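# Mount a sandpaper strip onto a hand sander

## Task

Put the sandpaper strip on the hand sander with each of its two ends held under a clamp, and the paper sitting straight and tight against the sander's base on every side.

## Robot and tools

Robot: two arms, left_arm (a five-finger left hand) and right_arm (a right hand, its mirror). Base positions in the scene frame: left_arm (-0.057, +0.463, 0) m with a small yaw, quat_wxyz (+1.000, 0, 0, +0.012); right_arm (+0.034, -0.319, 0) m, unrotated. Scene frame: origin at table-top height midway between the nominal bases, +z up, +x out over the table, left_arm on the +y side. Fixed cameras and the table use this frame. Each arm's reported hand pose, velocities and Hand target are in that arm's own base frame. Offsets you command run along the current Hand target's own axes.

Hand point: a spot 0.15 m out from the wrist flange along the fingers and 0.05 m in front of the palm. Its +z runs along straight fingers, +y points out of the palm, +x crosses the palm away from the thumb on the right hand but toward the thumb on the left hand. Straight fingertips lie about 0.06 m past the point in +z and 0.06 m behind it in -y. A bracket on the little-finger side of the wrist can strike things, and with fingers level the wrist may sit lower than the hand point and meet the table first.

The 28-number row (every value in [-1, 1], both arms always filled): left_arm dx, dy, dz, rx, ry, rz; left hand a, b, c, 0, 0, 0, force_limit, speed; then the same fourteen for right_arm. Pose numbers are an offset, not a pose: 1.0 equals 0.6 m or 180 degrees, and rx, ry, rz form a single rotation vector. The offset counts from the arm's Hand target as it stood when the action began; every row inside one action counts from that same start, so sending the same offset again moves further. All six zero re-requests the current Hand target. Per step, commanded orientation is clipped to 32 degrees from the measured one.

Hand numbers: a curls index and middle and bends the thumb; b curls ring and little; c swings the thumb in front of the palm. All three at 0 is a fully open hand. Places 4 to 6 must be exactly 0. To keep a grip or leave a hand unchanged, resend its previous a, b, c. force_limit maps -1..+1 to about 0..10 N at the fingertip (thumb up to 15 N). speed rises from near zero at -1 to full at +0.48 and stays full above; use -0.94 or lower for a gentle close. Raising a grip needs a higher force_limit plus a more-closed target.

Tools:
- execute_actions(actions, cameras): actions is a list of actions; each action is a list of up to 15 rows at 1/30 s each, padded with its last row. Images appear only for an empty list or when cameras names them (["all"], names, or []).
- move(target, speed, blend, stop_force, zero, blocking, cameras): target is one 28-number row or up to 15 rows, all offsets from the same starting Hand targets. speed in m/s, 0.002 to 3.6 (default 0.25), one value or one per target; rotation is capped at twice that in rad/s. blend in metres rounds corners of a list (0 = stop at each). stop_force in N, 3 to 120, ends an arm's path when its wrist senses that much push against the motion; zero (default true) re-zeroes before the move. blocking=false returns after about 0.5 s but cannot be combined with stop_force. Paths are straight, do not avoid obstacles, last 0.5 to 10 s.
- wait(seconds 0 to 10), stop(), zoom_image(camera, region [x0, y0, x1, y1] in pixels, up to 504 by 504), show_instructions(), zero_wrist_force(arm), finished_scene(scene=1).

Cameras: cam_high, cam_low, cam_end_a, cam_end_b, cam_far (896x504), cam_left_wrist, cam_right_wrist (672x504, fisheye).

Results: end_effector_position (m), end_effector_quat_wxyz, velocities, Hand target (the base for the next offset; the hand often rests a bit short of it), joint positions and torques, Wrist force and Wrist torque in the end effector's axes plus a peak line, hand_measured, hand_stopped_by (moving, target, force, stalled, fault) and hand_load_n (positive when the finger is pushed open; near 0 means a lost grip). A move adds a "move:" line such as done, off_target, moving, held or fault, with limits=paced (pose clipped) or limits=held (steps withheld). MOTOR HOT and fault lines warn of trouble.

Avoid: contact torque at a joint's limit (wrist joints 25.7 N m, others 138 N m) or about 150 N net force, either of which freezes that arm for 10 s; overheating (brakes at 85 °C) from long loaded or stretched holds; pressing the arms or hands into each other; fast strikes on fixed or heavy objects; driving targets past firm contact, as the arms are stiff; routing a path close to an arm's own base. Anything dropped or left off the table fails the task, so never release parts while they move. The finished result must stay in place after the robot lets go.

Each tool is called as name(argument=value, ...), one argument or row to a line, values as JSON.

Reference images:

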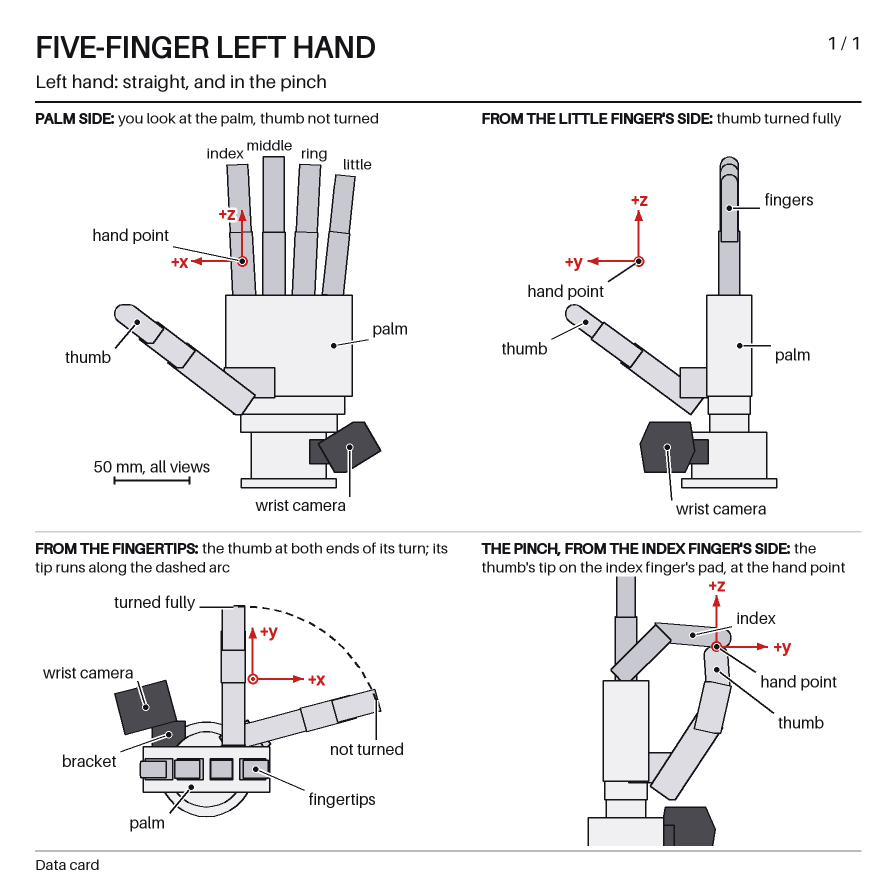

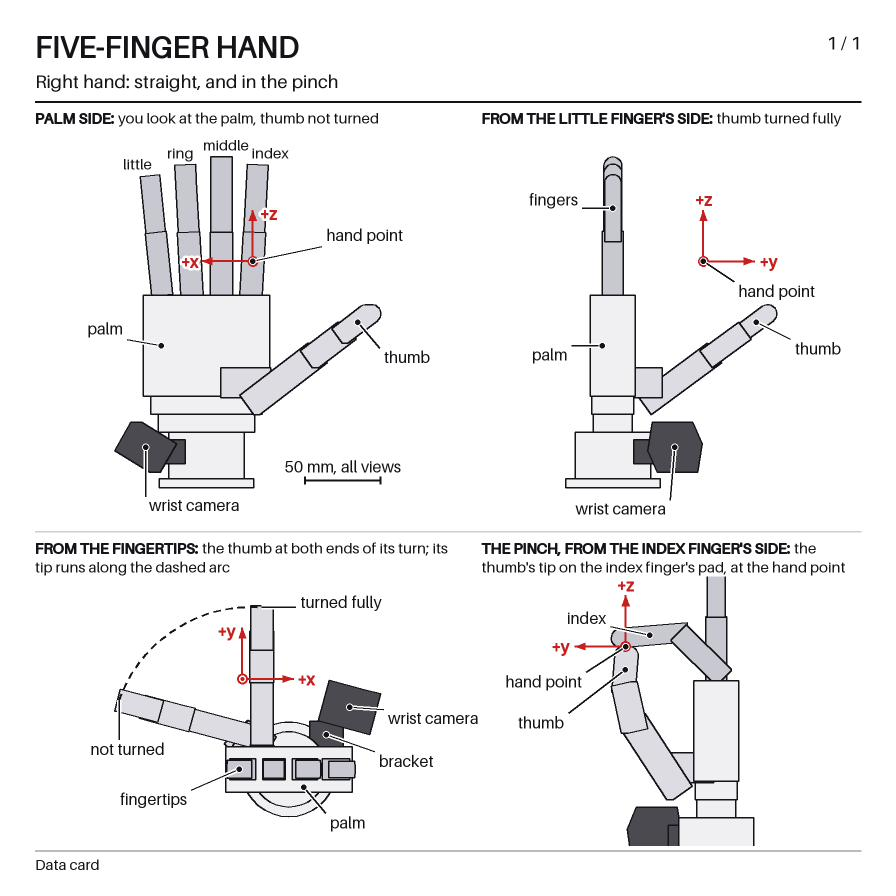

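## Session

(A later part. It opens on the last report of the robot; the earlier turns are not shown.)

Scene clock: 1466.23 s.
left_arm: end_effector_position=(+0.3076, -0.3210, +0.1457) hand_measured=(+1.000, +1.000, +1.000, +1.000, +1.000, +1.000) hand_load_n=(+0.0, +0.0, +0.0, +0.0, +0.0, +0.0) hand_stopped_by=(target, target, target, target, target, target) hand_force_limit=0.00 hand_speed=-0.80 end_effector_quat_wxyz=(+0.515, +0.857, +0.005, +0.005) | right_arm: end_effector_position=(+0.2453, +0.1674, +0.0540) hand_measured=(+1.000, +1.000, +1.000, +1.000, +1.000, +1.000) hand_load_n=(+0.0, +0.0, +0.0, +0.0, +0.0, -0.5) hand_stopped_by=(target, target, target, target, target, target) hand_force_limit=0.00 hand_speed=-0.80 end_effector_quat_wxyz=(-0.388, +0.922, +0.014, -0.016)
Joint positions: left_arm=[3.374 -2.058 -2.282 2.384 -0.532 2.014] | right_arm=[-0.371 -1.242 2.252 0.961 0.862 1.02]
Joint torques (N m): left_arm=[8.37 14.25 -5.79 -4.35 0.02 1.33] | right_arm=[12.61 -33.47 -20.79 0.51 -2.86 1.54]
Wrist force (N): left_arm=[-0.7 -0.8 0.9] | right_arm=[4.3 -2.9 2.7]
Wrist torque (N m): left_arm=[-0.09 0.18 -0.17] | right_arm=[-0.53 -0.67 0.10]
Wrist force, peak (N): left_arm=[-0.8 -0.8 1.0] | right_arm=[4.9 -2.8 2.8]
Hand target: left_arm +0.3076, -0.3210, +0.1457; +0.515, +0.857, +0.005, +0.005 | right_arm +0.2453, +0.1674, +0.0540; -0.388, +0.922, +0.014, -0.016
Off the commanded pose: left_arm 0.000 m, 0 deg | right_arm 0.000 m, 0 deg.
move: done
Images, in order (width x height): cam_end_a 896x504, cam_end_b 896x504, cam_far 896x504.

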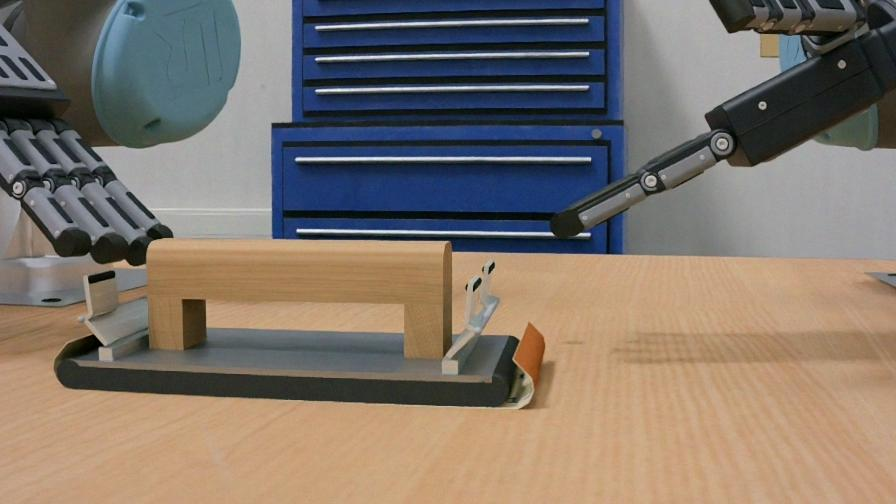

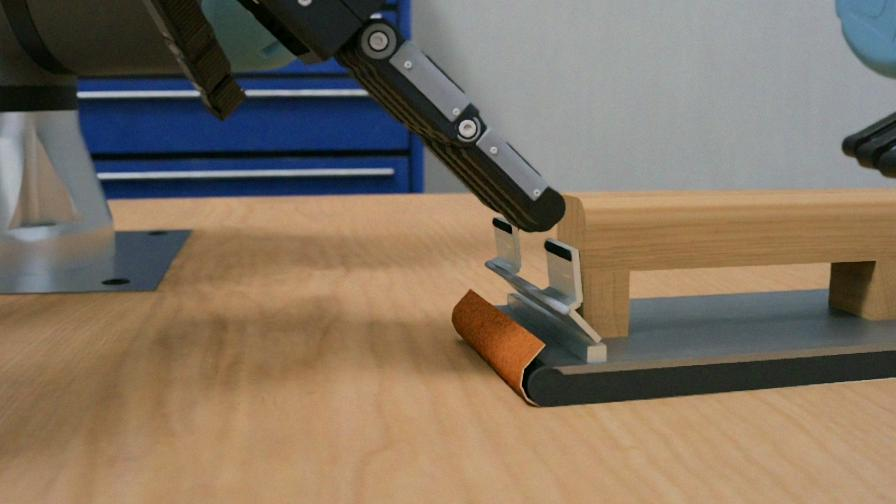

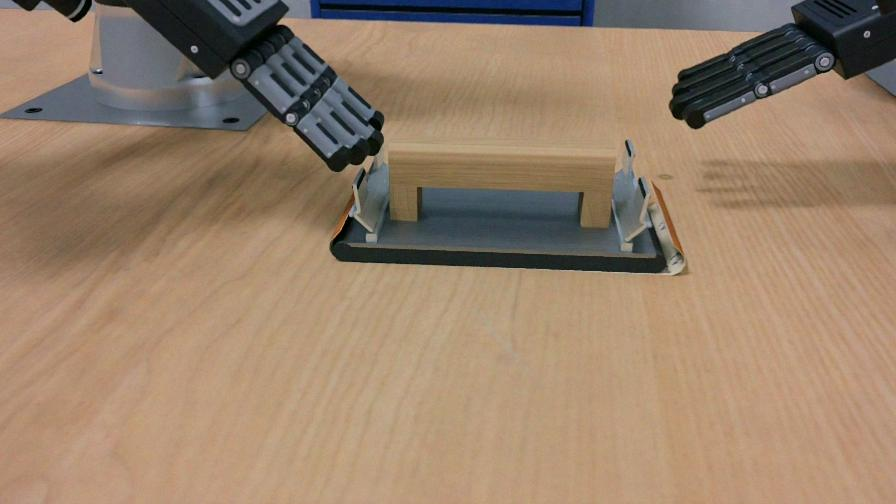

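move(
  target=[0,0,0,0,0,0, 0,0,0,0,0,0, 0,-0.8, 0,-0.007,0.00715,0,0,0, 0,0,0,0,0,0, 0,-0.8],
  speed=0.02,
  stop_force=8,
  cameras=["cam_end_a","cam_end_b","cam_far"],
)

zoom_image(
  camera="cam_end_b",
  region=[430, 120, 700, 420],
)

zoom_image(
  camera="cam_end_a",
  region=[440, 300, 560, 420],
)

zoom_image(
  camera="cam_end_a",
  region=[40, 290, 160, 410],
)

Scene clock: 1477.63 s.
left_arm: end_effector_position=(+0.3076, -0.3210, +0.1457) hand_measured=(+1.000, +1.000, +1.000, +1.000, +1.000, +1.000) hand_load_n=(+0.0, +0.0, +0.0, +0.0, +0.0, +0.0) hand_stopped_by=(target, target, target, target, target, target) hand_force_limit=0.00 hand_speed=-0.80 end_effector_quat_wxyz=(+0.515, +0.857, +0.005, +0.005) | right_arm: end_effector_position=(+0.2450, +0.1734, +0.0540) hand_measured=(+1.000, +1.000, +1.000, +1.000, +1.000, +1.000) hand_load_n=(+0.0, +0.0, +0.0, +0.0, +0.0, +0.0) hand_stopped_by=(target, target, target, target, target, target) hand_force_limit=0.00 hand_speed=-0.80 end_effector_quat_wxyz=(-0.388, +0.922, +0.014, -0.016)
Joint positions: left_arm=[3.374 -2.058 -2.282 2.384 -0.532 2.014] | right_arm=[-0.35 -1.244 2.248 0.95 0.854 1.046]
Joint torques (N m): left_arm=[7.25 14.58 -4.91 -4.26 0.13 1.32] | right_arm=[12.79 -34.13 -20.93 0.46 -2.85 1.59]
Wrist force (N): left_arm=[-0.6 -0.9 0.8] | right_arm=[4.6 -3.0 2.7]
Wrist torque (N m): left_arm=[-0.10 0.15 -0.16] | right_arm=[-0.55 -0.72 0.12]
Wrist force, peak (N): left_arm=[-0.6 -0.9 1.1] | right_arm=[4.7 -3.2 3.1]
Hand target: left_arm +0.3076, -0.3210, +0.1457; +0.515, +0.857, +0.005, +0.005 | right_arm +0.2450, +0.1734, +0.0540; -0.388, +0.922, +0.014, -0.016
Off the commanded pose: left_arm 0.000 m, 0 deg | right_arm 0.000 m, 0 deg.
move: done
Images, in order (width x height): cam_end_a 896x504, cam_end_b 896x504, cam_far 896x504.

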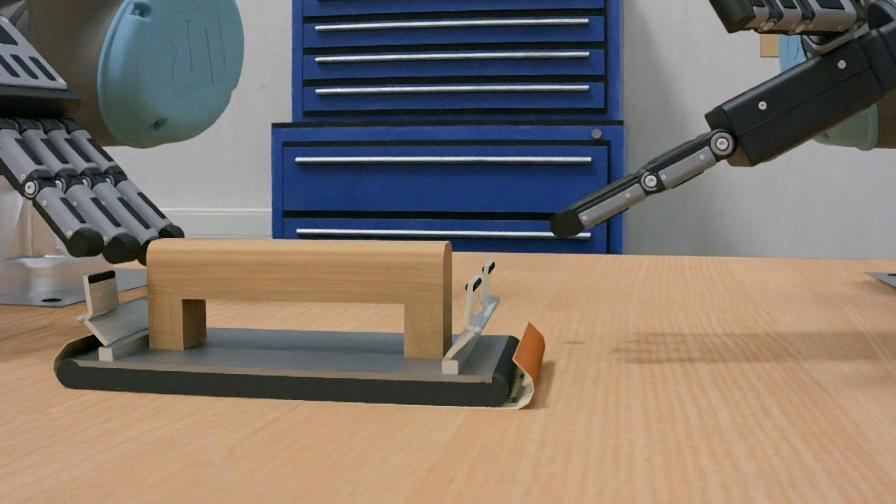

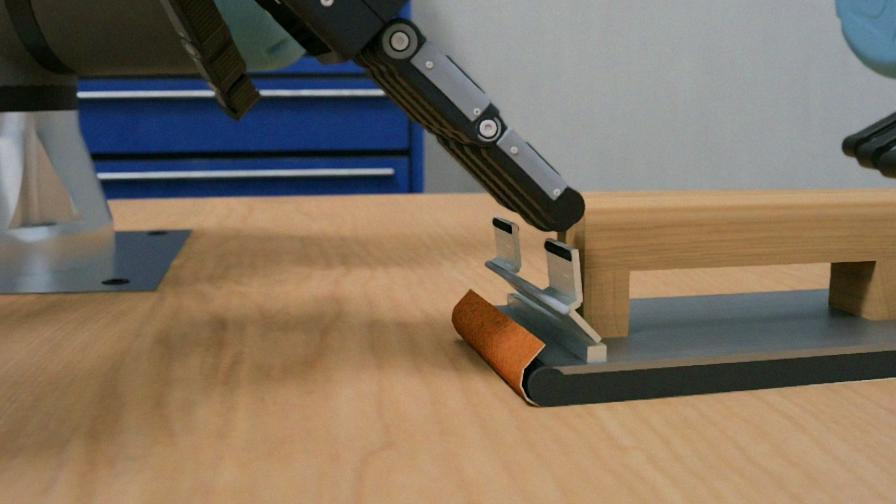

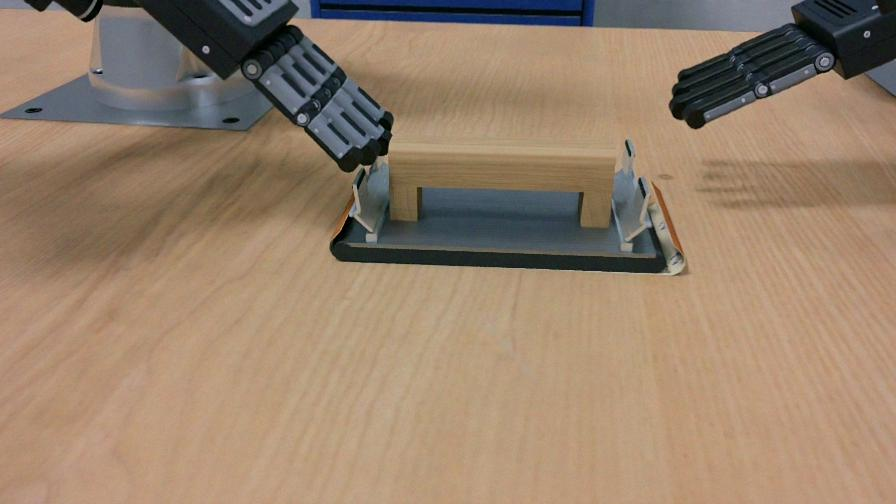

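Scaled by 1.680 from the camera's 896x504 image, which has a finer 1280x720 frame.

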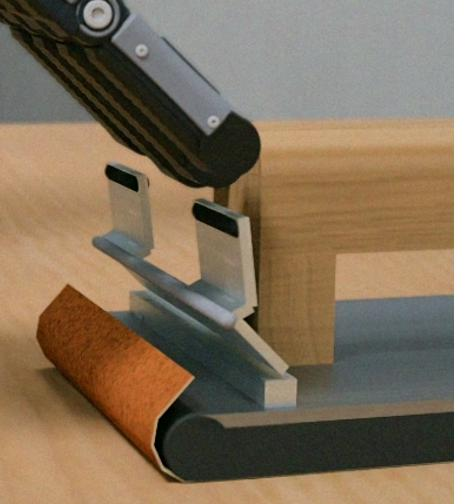

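Scaled by 4.200 from the camera's 896x504 image, which has a finer 1280x720 frame.

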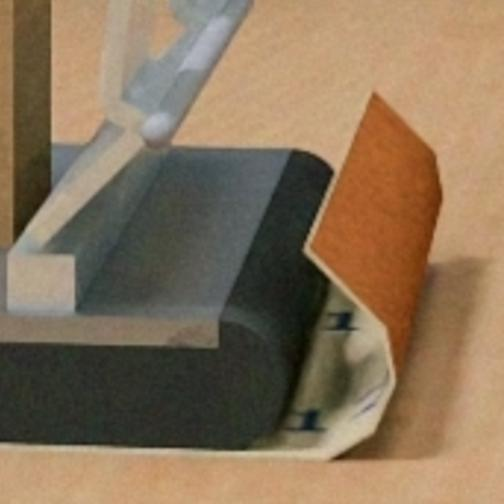

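Scaled by 4.200 from the camera's 896x504 image, which has a finer 1280x720 frame.

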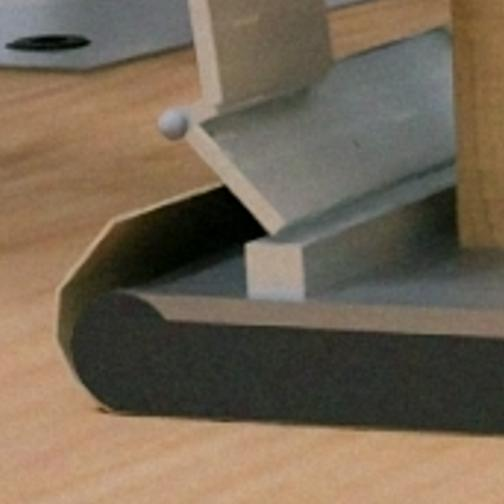

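move(
  target=[0,0,0,0,0,0,0,0,0,0,0,0,0,-0.8,0,-0.00234,0.00238,0,0,0,0,0,0,0,0,0,0,-0.8],
  speed=0.01,
  stop_force=8,
  cameras=["cam_end_a","cam_end_b"],
)

Scene clock: 1504.63 s.
left_arm: end_effector_position=(+0.3076, -0.3210, +0.1457) hand_measured=(+1.000, +1.000, +1.000, +1.000, +1.000, +1.000) hand_load_n=(+0.0, +0.0, +0.5, -0.5, +0.0, +0.0) hand_stopped_by=(target, target, target, target, target, target) hand_force_limit=0.00 hand_speed=-0.80 end_effector_quat_wxyz=(+0.515, +0.857, +0.005, +0.005) | right_arm: end_effector_position=(+0.2450, +0.1754, +0.0540) hand_measured=(+1.000, +1.000, +1.000, +1.000, +1.000, +1.000) hand_load_n=(+0.0, +0.0, -1.5, +0.0, +0.0, +0.0) hand_stopped_by=(target, target, target, target, target, target) hand_force_limit=0.00 hand_speed=-0.80 end_effector_quat_wxyz=(-0.388, +0.922, +0.014, -0.016)
Joint positions: left_arm=[3.374 -2.058 -2.282 2.384 -0.532 2.014] | right_arm=[-0.342 -1.244 2.246 0.946 0.851 1.055]
Joint torques (N m): left_arm=[7.84 15.22 -3.91 -4.34 0.25 1.22] | right_arm=[13.94 -33.33 -20.22 0.17 -3.34 1.45]
Wrist force (N): left_arm=[-0.7 -0.9 0.8] | right_arm=[4.5 -1.4 -1.6]
Wrist torque (N m): left_arm=[-0.10 0.17 -0.16] | right_arm=[-0.34 -0.67 0.13]
Wrist force, peak (N): left_arm=[-0.6 -1.1 1.0] | right_arm=[4.9 -3.0 2.8]
Hand target: left_arm +0.3076, -0.3210, +0.1457; +0.515, +0.857, +0.005, +0.005 | right_arm +0.2450, +0.1754, +0.0540; -0.388, +0.922, +0.014, -0.016
Off the commanded pose: left_arm 0.000 m, 0 deg | right_arm 0.000 m, 0 deg.
move: done
Images, in order (width x height): cam_end_a 896x504, cam_end_b 896x504.

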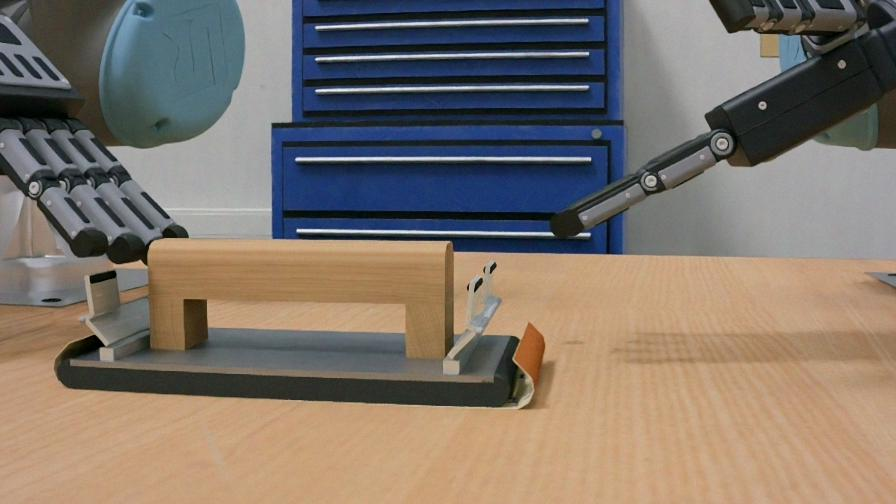

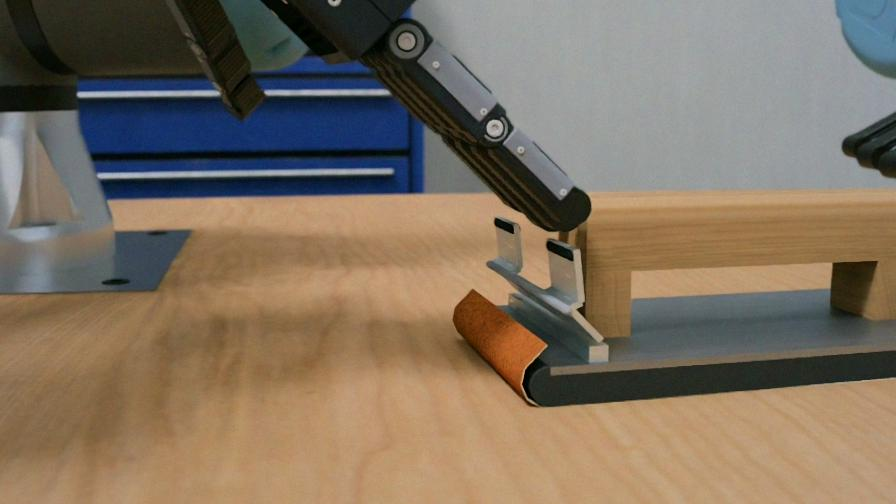

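zoom_image(
  camera="cam_end_a",
  region=[440, 300, 560, 420],
)

zoom_image(
  camera="cam_end_a",
  region=[40, 290, 160, 410],
)

Scaled by 4.200 from the camera's 896x504 image, which has a finer 1280x720 frame.

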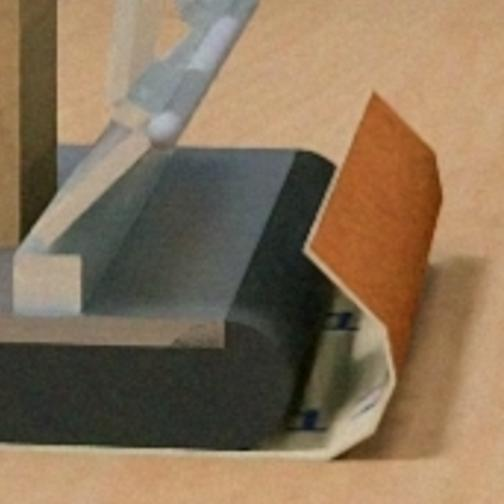

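Scaled by 4.200 from the camera's 896x504 image, which has a finer 1280x720 frame.

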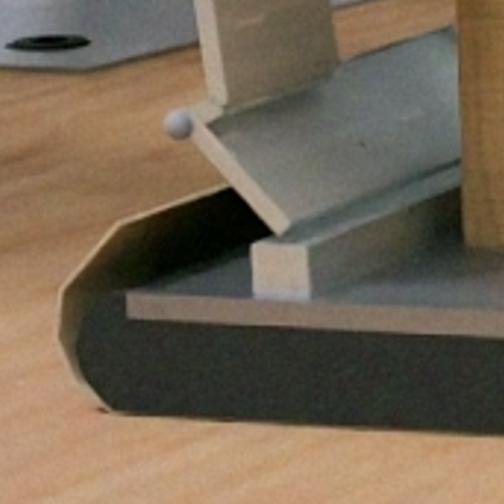

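move(
  target=[0,0,0,0,0,0,0,0,0,0,0,0,0,-0.8,0,-0.00234,0.00238,0,0,0,0,0,0,0,0,0,0,-0.8],
  speed=0.01,
  stop_force=8,
  cameras=["cam_end_a","cam_end_b"],
)

zoom_image(
  camera="cam_end_a",
  region=[440, 300, 560, 420],
)

zoom_image(
  camera="cam_end_a",
  region=[40, 290, 160, 410],
)

Scene clock: 1526.30 s.
left_arm: end_effector_position=(+0.3076, -0.3210, +0.1457) hand_measured=(+1.000, +1.000, +1.000, +1.000, +1.000, +1.000) hand_load_n=(+0.0, +0.5, +0.0, +0.0, +0.0, +0.0) hand_stopped_by=(target, target, target, target, target, target) hand_force_limit=0.00 hand_speed=-0.80 end_effector_quat_wxyz=(+0.515, +0.857, +0.005, +0.005) | right_arm: end_effector_position=(+0.2449, +0.1774, +0.0540) hand_measured=(+1.000, +1.000, +1.000, +1.000, +1.000, +1.000) hand_load_n=(+0.0, +0.0, -1.5, +0.0, +0.0, +0.0) hand_stopped_by=(target, target, target, target, target, target) hand_force_limit=0.00 hand_speed=-0.80 end_effector_quat_wxyz=(-0.388, +0.922, +0.014, -0.016)
Joint positions: left_arm=[3.374 -2.058 -2.282 2.384 -0.532 2.014] | right_arm=[-0.335 -1.245 2.245 0.943 0.848 1.064]
Joint torques (N m): left_arm=[8.68 15.32 -3.9 -4.17 0.39 1.1] | right_arm=[13.87 -33.38 -19.87 0.14 -3.38 1.61]
Wrist force (N): left_arm=[-0.5 -0.8 0.8] | right_arm=[4.4 -1.4 -1.8]
Wrist torque (N m): left_arm=[-0.09 0.15 -0.16] | right_arm=[-0.34 -0.66 0.14]
Wrist force, peak (N): left_arm=[-0.7 -1.0 1.0] | right_arm=[4.5 -1.4 -2.5]
Hand target: left_arm +0.3076, -0.3210, +0.1457; +0.515, +0.857, +0.005, +0.005 | right_arm +0.2449, +0.1774, +0.0540; -0.388, +0.922, +0.014, -0.016
Off the commanded pose: left_arm 0.000 m, 0 deg | right_arm 0.000 m, 0 deg.
move: done
Images, in order (width x height): cam_end_a 896x504, cam_end_b 896x504.

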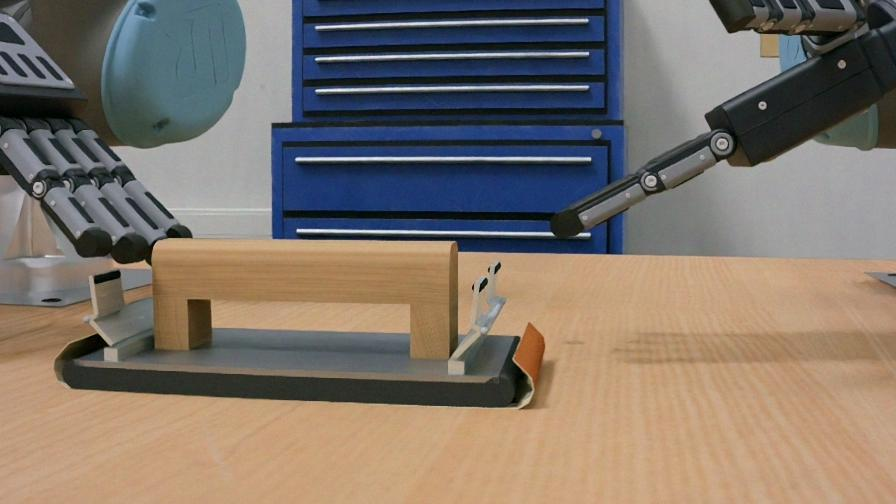

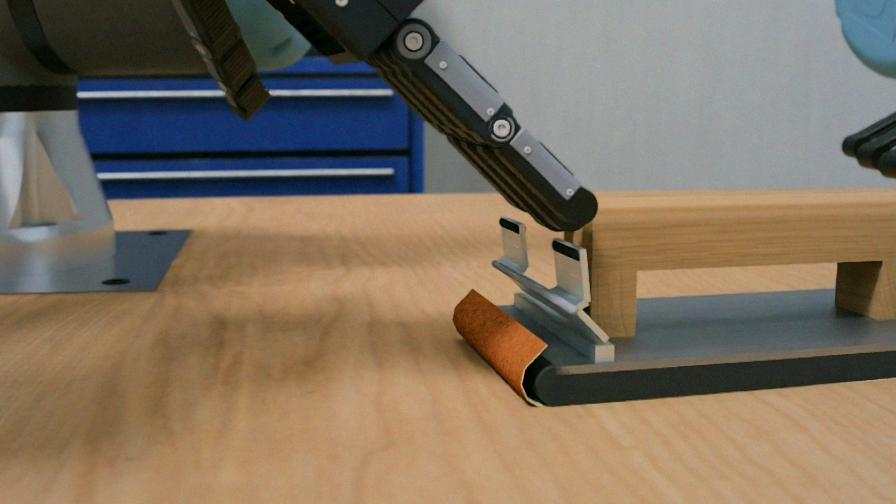

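Scaled by 4.200 from the camera's 896x504 image, which has a finer 1280x720 frame.

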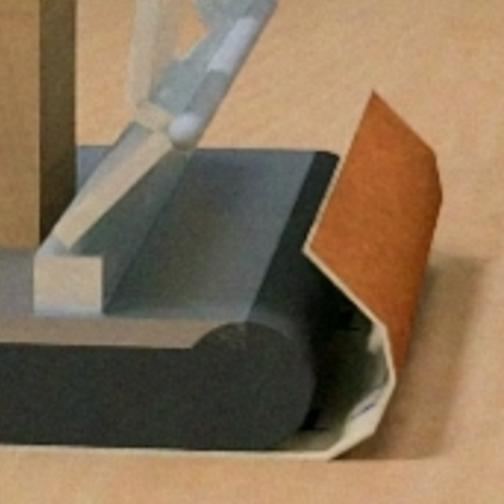

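Scaled by 4.200 from the camera's 896x504 image, which has a finer 1280x720 frame.

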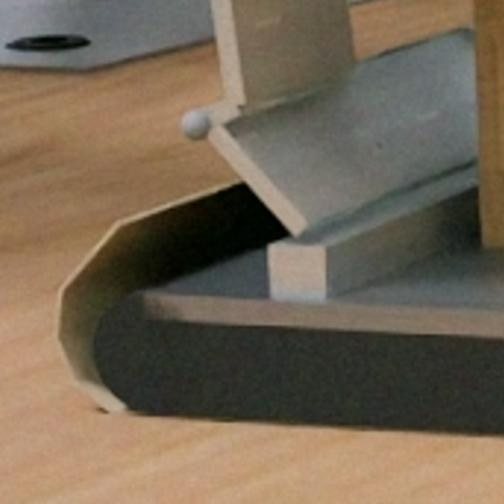

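move(
  target=[0,0,0,0,0,0,0,0,0,0,0,0,0,-0.8,0,-0.00222,0.00226,0,0,0,0,0,0,0,0,0,0,-0.8],
  speed=0.01,
  stop_force=8,
  cameras=["cam_end_a","cam_end_b"],
)

zoom_image(
  camera="cam_end_a",
  region=[440, 300, 560, 420],
)

zoom_image(
  camera="cam_end_a",
  region=[40, 290, 160, 410],
)

Scene clock: 1533.47 s.
left_arm: end_effector_position=(+0.3076, -0.3210, +0.1457) hand_measured=(+1.000, +1.000, +1.000, +1.000, +1.000, +1.000) hand_load_n=(+0.0, +0.0, +0.0, +0.0, +0.0, +0.0) hand_stopped_by=(target, target, target, target, target, target) hand_force_limit=0.00 hand_speed=-0.80 end_effector_quat_wxyz=(+0.515, +0.857, +0.005, +0.005) | right_arm: end_effector_position=(+0.2448, +0.1793, +0.0540) hand_measured=(+1.000, +1.000, +1.000, +1.000, +1.000, +1.000) hand_load_n=(+0.0, +0.0, -1.5, +0.0, +0.0, +0.0) hand_stopped_by=(target, target, target, target, target, target) hand_force_limit=0.00 hand_speed=-0.80 end_effector_quat_wxyz=(-0.388, +0.922, +0.014, -0.016)
Joint positions: left_arm=[3.374 -2.058 -2.282 2.384 -0.532 2.014] | right_arm=[-0.328 -1.246 2.243 0.939 0.846 1.073]
Joint torques (N m): left_arm=[7.24 15.42 -4.24 -4.04 0.33 1.22] | right_arm=[13.71 -32.89 -19.9 0.25 -3.38 1.47]
Wrist force (N): left_arm=[-0.6 -0.8 0.8] | right_arm=[4.3 -1.3 -2.1]
Wrist torque (N m): left_arm=[-0.09 0.16 -0.17] | right_arm=[-0.30 -0.64 0.13]
Wrist force, peak (N): left_arm=[-0.8 -1.0 0.9] | right_arm=[4.8 -1.3 -1.9]
Hand target: left_arm +0.3076, -0.3210, +0.1457; +0.515, +0.857, +0.005, +0.005 | right_arm +0.2448, +0.1793, +0.0540; -0.388, +0.922, +0.014, -0.016
Off the commanded pose: left_arm 0.000 m, 0 deg | right_arm 0.000 m, 0 deg.
move: done
Images, in order (width x height): cam_end_a 896x504, cam_end_b 896x504.

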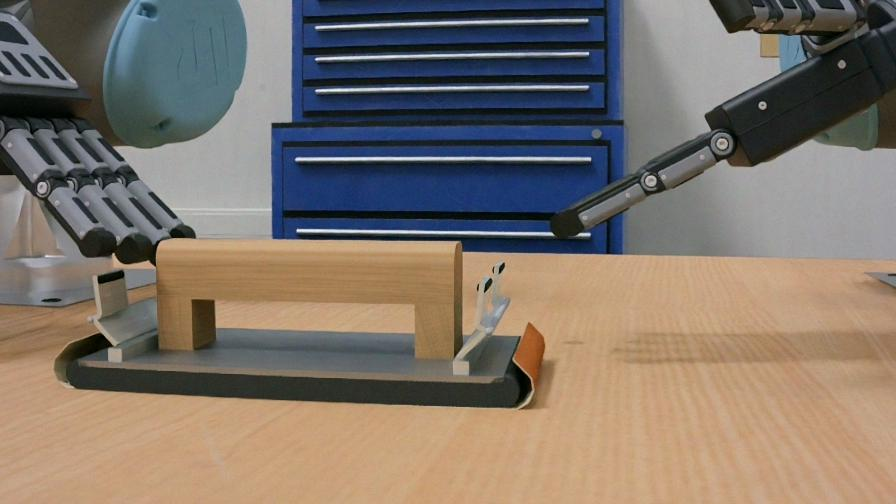

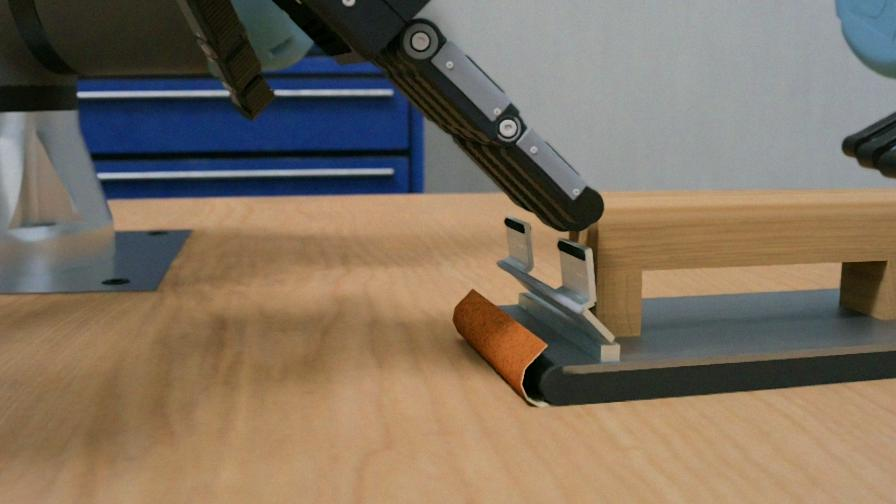

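Scaled by 4.200 from the camera's 896x504 image, which has a finer 1280x720 frame.

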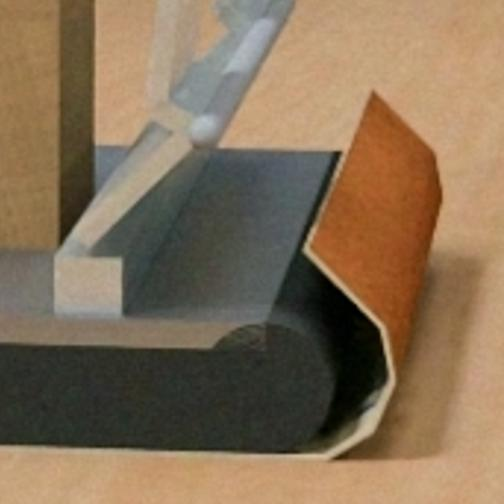

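Scaled by 4.200 from the camera's 896x504 image, which has a finer 1280x720 frame.

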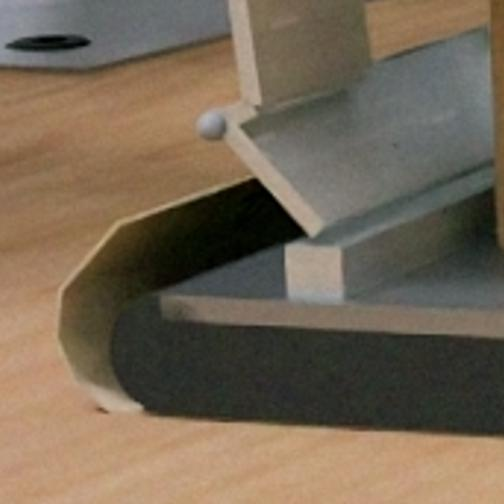

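move(
  target=[
    [0,0,0,0,0,0,-0.125,1,0,0,0,0,0,-0.8,0,0.0234,-0.0238,0,0,0,0,0,0,0,0,0,0,-0.8],
    [0,0,0,-0.0002,-0.051,0.0271,-0.125,1,0,0,0,0,0,-0.8,-0.0019,-0.0482,-0.0939,0,0,0,0,0,0,0,0,0,0,-0.8],
  ],
  speed=0.08,
  cameras=["cam_end_a","cam_high"],
)

Scene clock: 1643.40 s.
left_arm: end_effector_position=(+0.3076, -0.3210, +0.1457) hand_measured=(-1.000, -0.882, +1.000, +1.000, +1.000, +1.000) hand_load_n=(+0.0, +0.0, +0.0, +0.0, +0.0, +0.0) hand_stopped_by=(target, target, target, target, target, target) hand_force_limit=0.00 hand_speed=-0.80 end_effector_quat_wxyz=(+0.513, +0.854, -0.073, -0.042) end_effector_velocity=(+0.000, +0.000, +0.000) end_effector_angular_velocity=(-0.001, -0.001, -0.003) | right_arm: end_effector_position=(+0.2455, +0.1593, +0.1140) hand_measured=(+1.000, +1.000, +1.000, +1.000, +1.000, +1.000) hand_load_n=(+0.0, +0.0, +0.0, +0.0, +0.0, +0.0) hand_stopped_by=(target, target, target, target, target, target) hand_force_limit=0.00 hand_speed=-0.80 end_effector_quat_wxyz=(-0.388, +0.922, +0.014, -0.016)
Joint positions: left_arm=[3.346 -2.152 -2.176 2.161 -0.605 2.264] | right_arm=[-0.401 -1.382 2.212 1.164 0.874 0.984]
Joint velocities: left_arm=[0 -0.002 0.001 -0.003 -0.001 0.005] | right_arm=[within noise]
Joint torques (N m): left_arm=[-7.03 17.9 13.42 -4.32 -0.13 1.35] | right_arm=[-13.07 -31.18 -23.02 5.6 1.09 -1.21]
Wrist force (N): left_arm=[-0.8 -0.9 0.6] | right_arm=[4.2 -3.0 3.0]
Wrist torque (N m): left_arm=[-0.10 0.17 -0.16] | right_arm=[-0.55 -0.64 0.18]
Wrist force, peak (N): left_arm=[-0.7 -1.2 0.8] | right_arm=[4.7 -3.2 3.0]
Hand target: left_arm +0.3076, -0.3210, +0.1457; +0.513, +0.854, -0.073, -0.042 | right_arm +0.2455, +0.1593, +0.1141; -0.388, +0.922, +0.014, -0.016
Off the commanded pose: left_arm 0.000 m, 0 deg | right_arm 0.000 m, 0 deg.
move: done
Images, in order (width x height): cam_high 896x504, cam_end_a 896x504.

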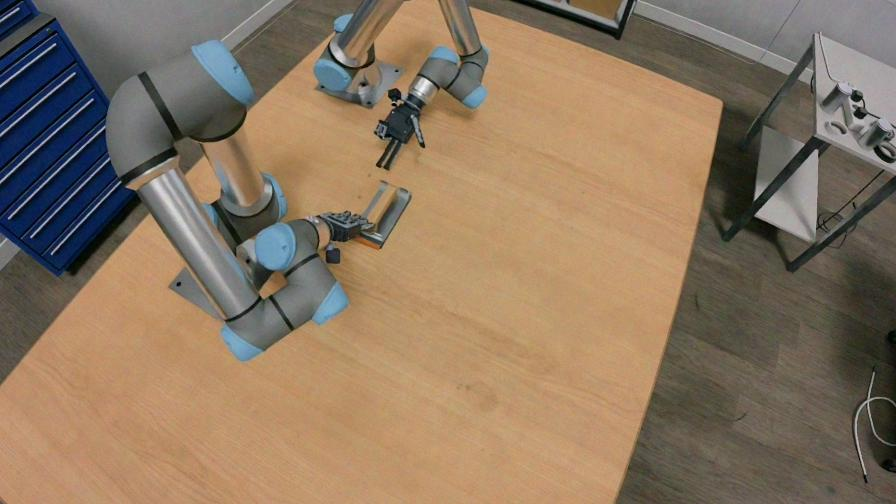

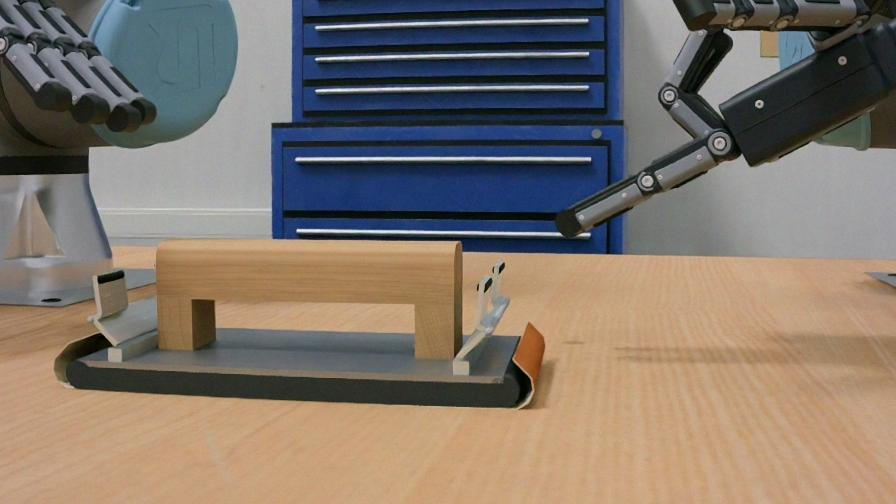

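move(
  target=[
    [0.0723,-0.0060,-0.0108,0,0,0,-0.125,1,0,0,0,0,0,-0.8,0,0,0,0,0,0,0,0,0,0,0,0,0,-0.8],
    [0.0721,-0.0722,0.0244,0,0,0,-0.125,1,0,0,0,0,0,-0.8,0,0,0,0,0,0,0,0,0,0,0,0,0,-0.8],
  ],
  speed=0.05,
  stop_force=8,
  cameras=["cam_end_a","cam_far"],
)

Scene clock: 1665.93 s.
left_arm: end_effector_position=(+0.3516, -0.3209, +0.1007) hand_measured=(-1.000, -0.882, +1.000, +1.000, +1.000, +1.000) hand_load_n=(+0.0, +0.0, +0.0, +0.0, +0.0, +0.0) hand_stopped_by=(target, target, target, target, target, target) hand_force_limit=0.00 hand_speed=-0.80 end_effector_quat_wxyz=(+0.513, +0.854, -0.073, -0.042) | right_arm: end_effector_position=(+0.2455, +0.1593, +0.1141) hand_measured=(+1.000, +1.000, +1.000, +1.000, +1.000, +1.000) hand_load_n=(+0.0, +0.0, +0.0, +0.0, +0.0, +0.0) hand_stopped_by=(target, target, target, target, target, target) hand_force_limit=0.00 hand_speed=-0.80 end_effector_quat_wxyz=(-0.388, +0.922, +0.014, -0.016)
Joint positions: left_arm=[3.32 -2.308 -2.031 2.203 -0.591 2.226] | right_arm=[-0.401 -1.382 2.212 1.164 0.874 0.984]
Joint torques (N m): left_arm=[-6.6 21.61 13.92 -1.01 2.01 -1.9] | right_arm=[-12.64 -30.37 -23.27 5.27 1.13 -1.2]
Wrist force (N): left_arm=[-0.8 -0.5 0.7] | right_arm=[4.6 -2.8 3.4]
Wrist torque (N m): left_arm=[-0.05 0.17 -0.07] | right_arm=[-0.54 -0.71 0.21]
Wrist force, peak (N): left_arm=[-0.9 -0.8 0.9] | right_arm=[4.5 -3.2 3.2]
Hand target: left_arm +0.3516, -0.3209, +0.1007; +0.513, +0.854, -0.073, -0.042 | right_arm +0.2455, +0.1593, +0.1141; -0.388, +0.922, +0.014, -0.016
Off the commanded pose: left_arm 0.000 m, 0 deg | right_arm 0.000 m, 0 deg.
move: done
Images, in order (width x height): cam_end_a 896x504, cam_far 896x504.

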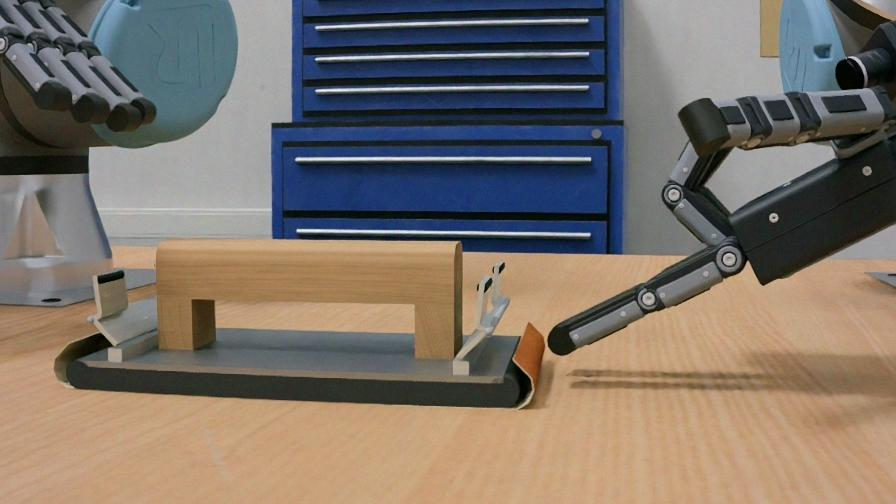

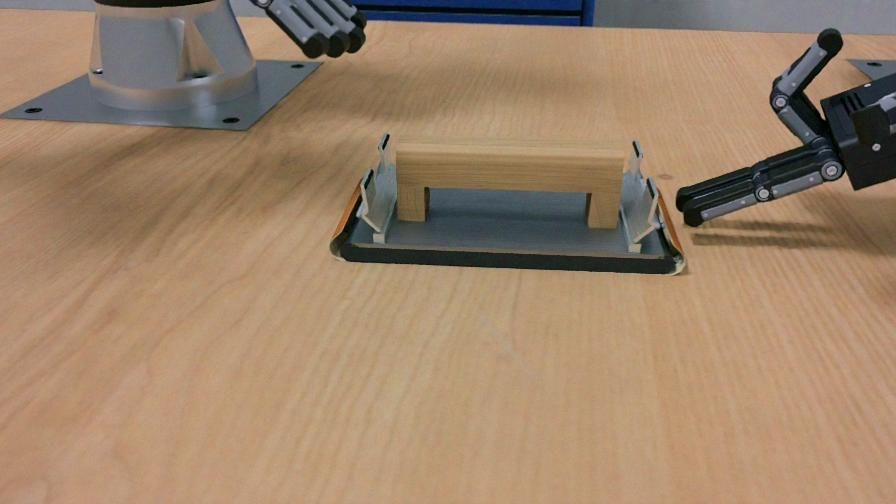

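move(
  target=[0.00295,0.00303,0.01638,0,0,0,-0.125,1,0,0,0,0,0,-0.8,0,0,0,0,0,0,0,0,0,0,0,0,0,-0.8],
  speed=0.015,
  stop_force=5,
  cameras=["cam_end_a","cam_far"],
)

zoom_image(
  camera="cam_end_a",
  region=[440, 280, 600, 420],
)

zoom_image(
  camera="cam_far",
  region=[600, 130, 740, 280],
)

Scene clock: 1681.33 s.
left_arm: end_effector_position=(+0.3518, -0.3306, +0.0977) hand_measured=(-1.000, -0.882, +1.000, +1.000, +1.000, +1.000) hand_load_n=(+0.0, +0.0, -0.5, +0.0, -0.5, +0.0) hand_stopped_by=(target, target, target, target, target, target) hand_force_limit=0.00 hand_speed=-0.80 end_effector_quat_wxyz=(+0.513, +0.854, -0.073, -0.042) | right_arm: end_effector_position=(+0.2455, +0.1593, +0.1141) hand_measured=(+1.000, +1.000, +1.000, +1.000, +1.000, +1.000) hand_load_n=(+0.0, +0.0, +0.0, +0.0, +0.0, +0.0) hand_stopped_by=(target, target, target, target, target, target) hand_force_limit=0.00 hand_speed=-0.80 end_effector_quat_wxyz=(-0.388, +0.922, +0.014, -0.016)
Joint positions: left_arm=[3.292 -2.312 -2.019 2.231 -0.576 2.183] | right_arm=[-0.401 -1.382 2.212 1.164 0.874 0.984]
Joint torques (N m): left_arm=[-7.09 21.63 13.35 -1.05 2.02 -2] | right_arm=[-13.14 -30.64 -23.02 5.37 1.15 -1.2]
Wrist force (N): left_arm=[-0.8 0.2 0.1] | right_arm=[4.3 -3.0 2.8]
Wrist torque (N m): left_arm=[-0.04 0.17 -0.08] | right_arm=[-0.54 -0.65 0.20]
Wrist force, peak (N): left_arm=[-0.8 -0.8 0.9] | right_arm=[4.4 -3.2 3.1]
Hand target: left_arm +0.3518, -0.3306, +0.0977; +0.513, +0.854, -0.073, -0.042 | right_arm +0.2455, +0.1593, +0.1141; -0.388, +0.922, +0.014, -0.016
Off the commanded pose: left_arm 0.000 m, 0 deg | right_arm 0.000 m, 0 deg.
move: done
Images, in order (width x height): cam_end_a 896x504, cam_far 896x504.

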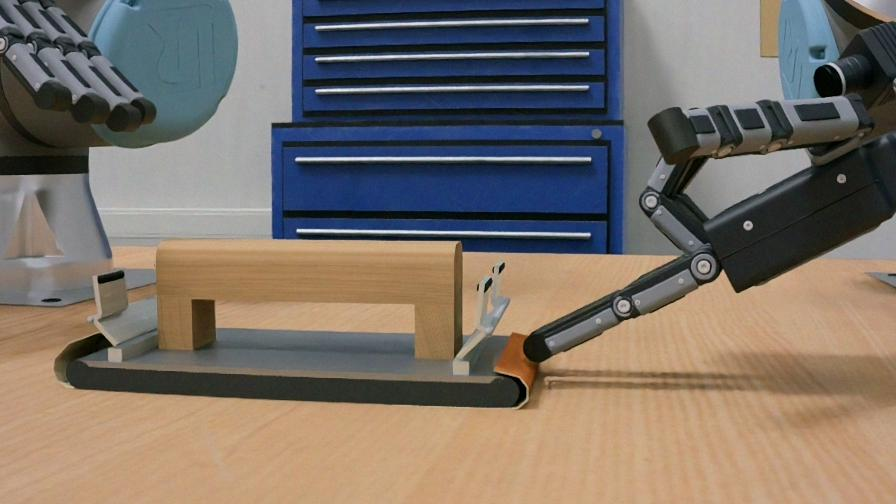

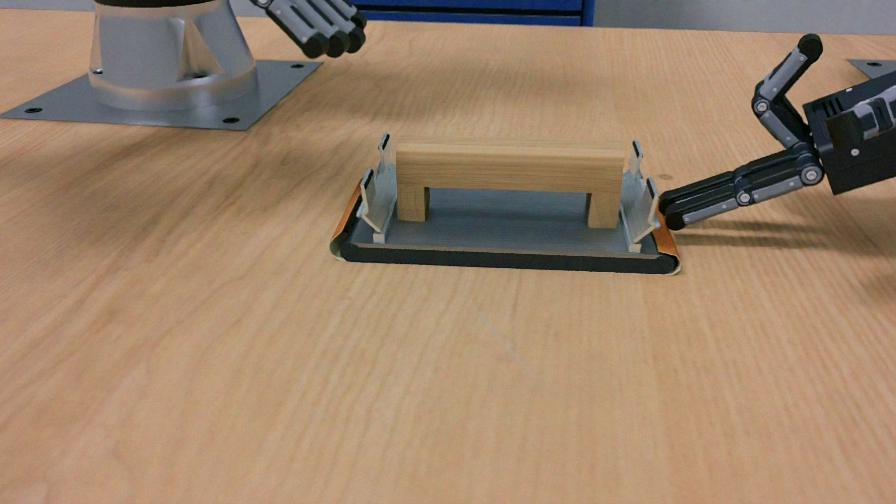

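Scaled by 3.150 from the camera's 896x504 image, which has a finer 1280x720 frame.

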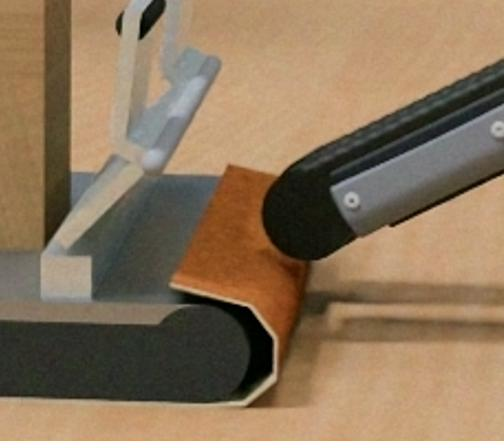

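Scaled by 3.360 from the camera's 896x504 image, which has a finer 1280x720 frame.

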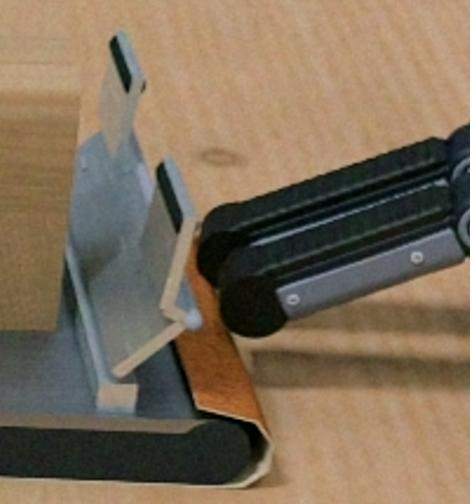

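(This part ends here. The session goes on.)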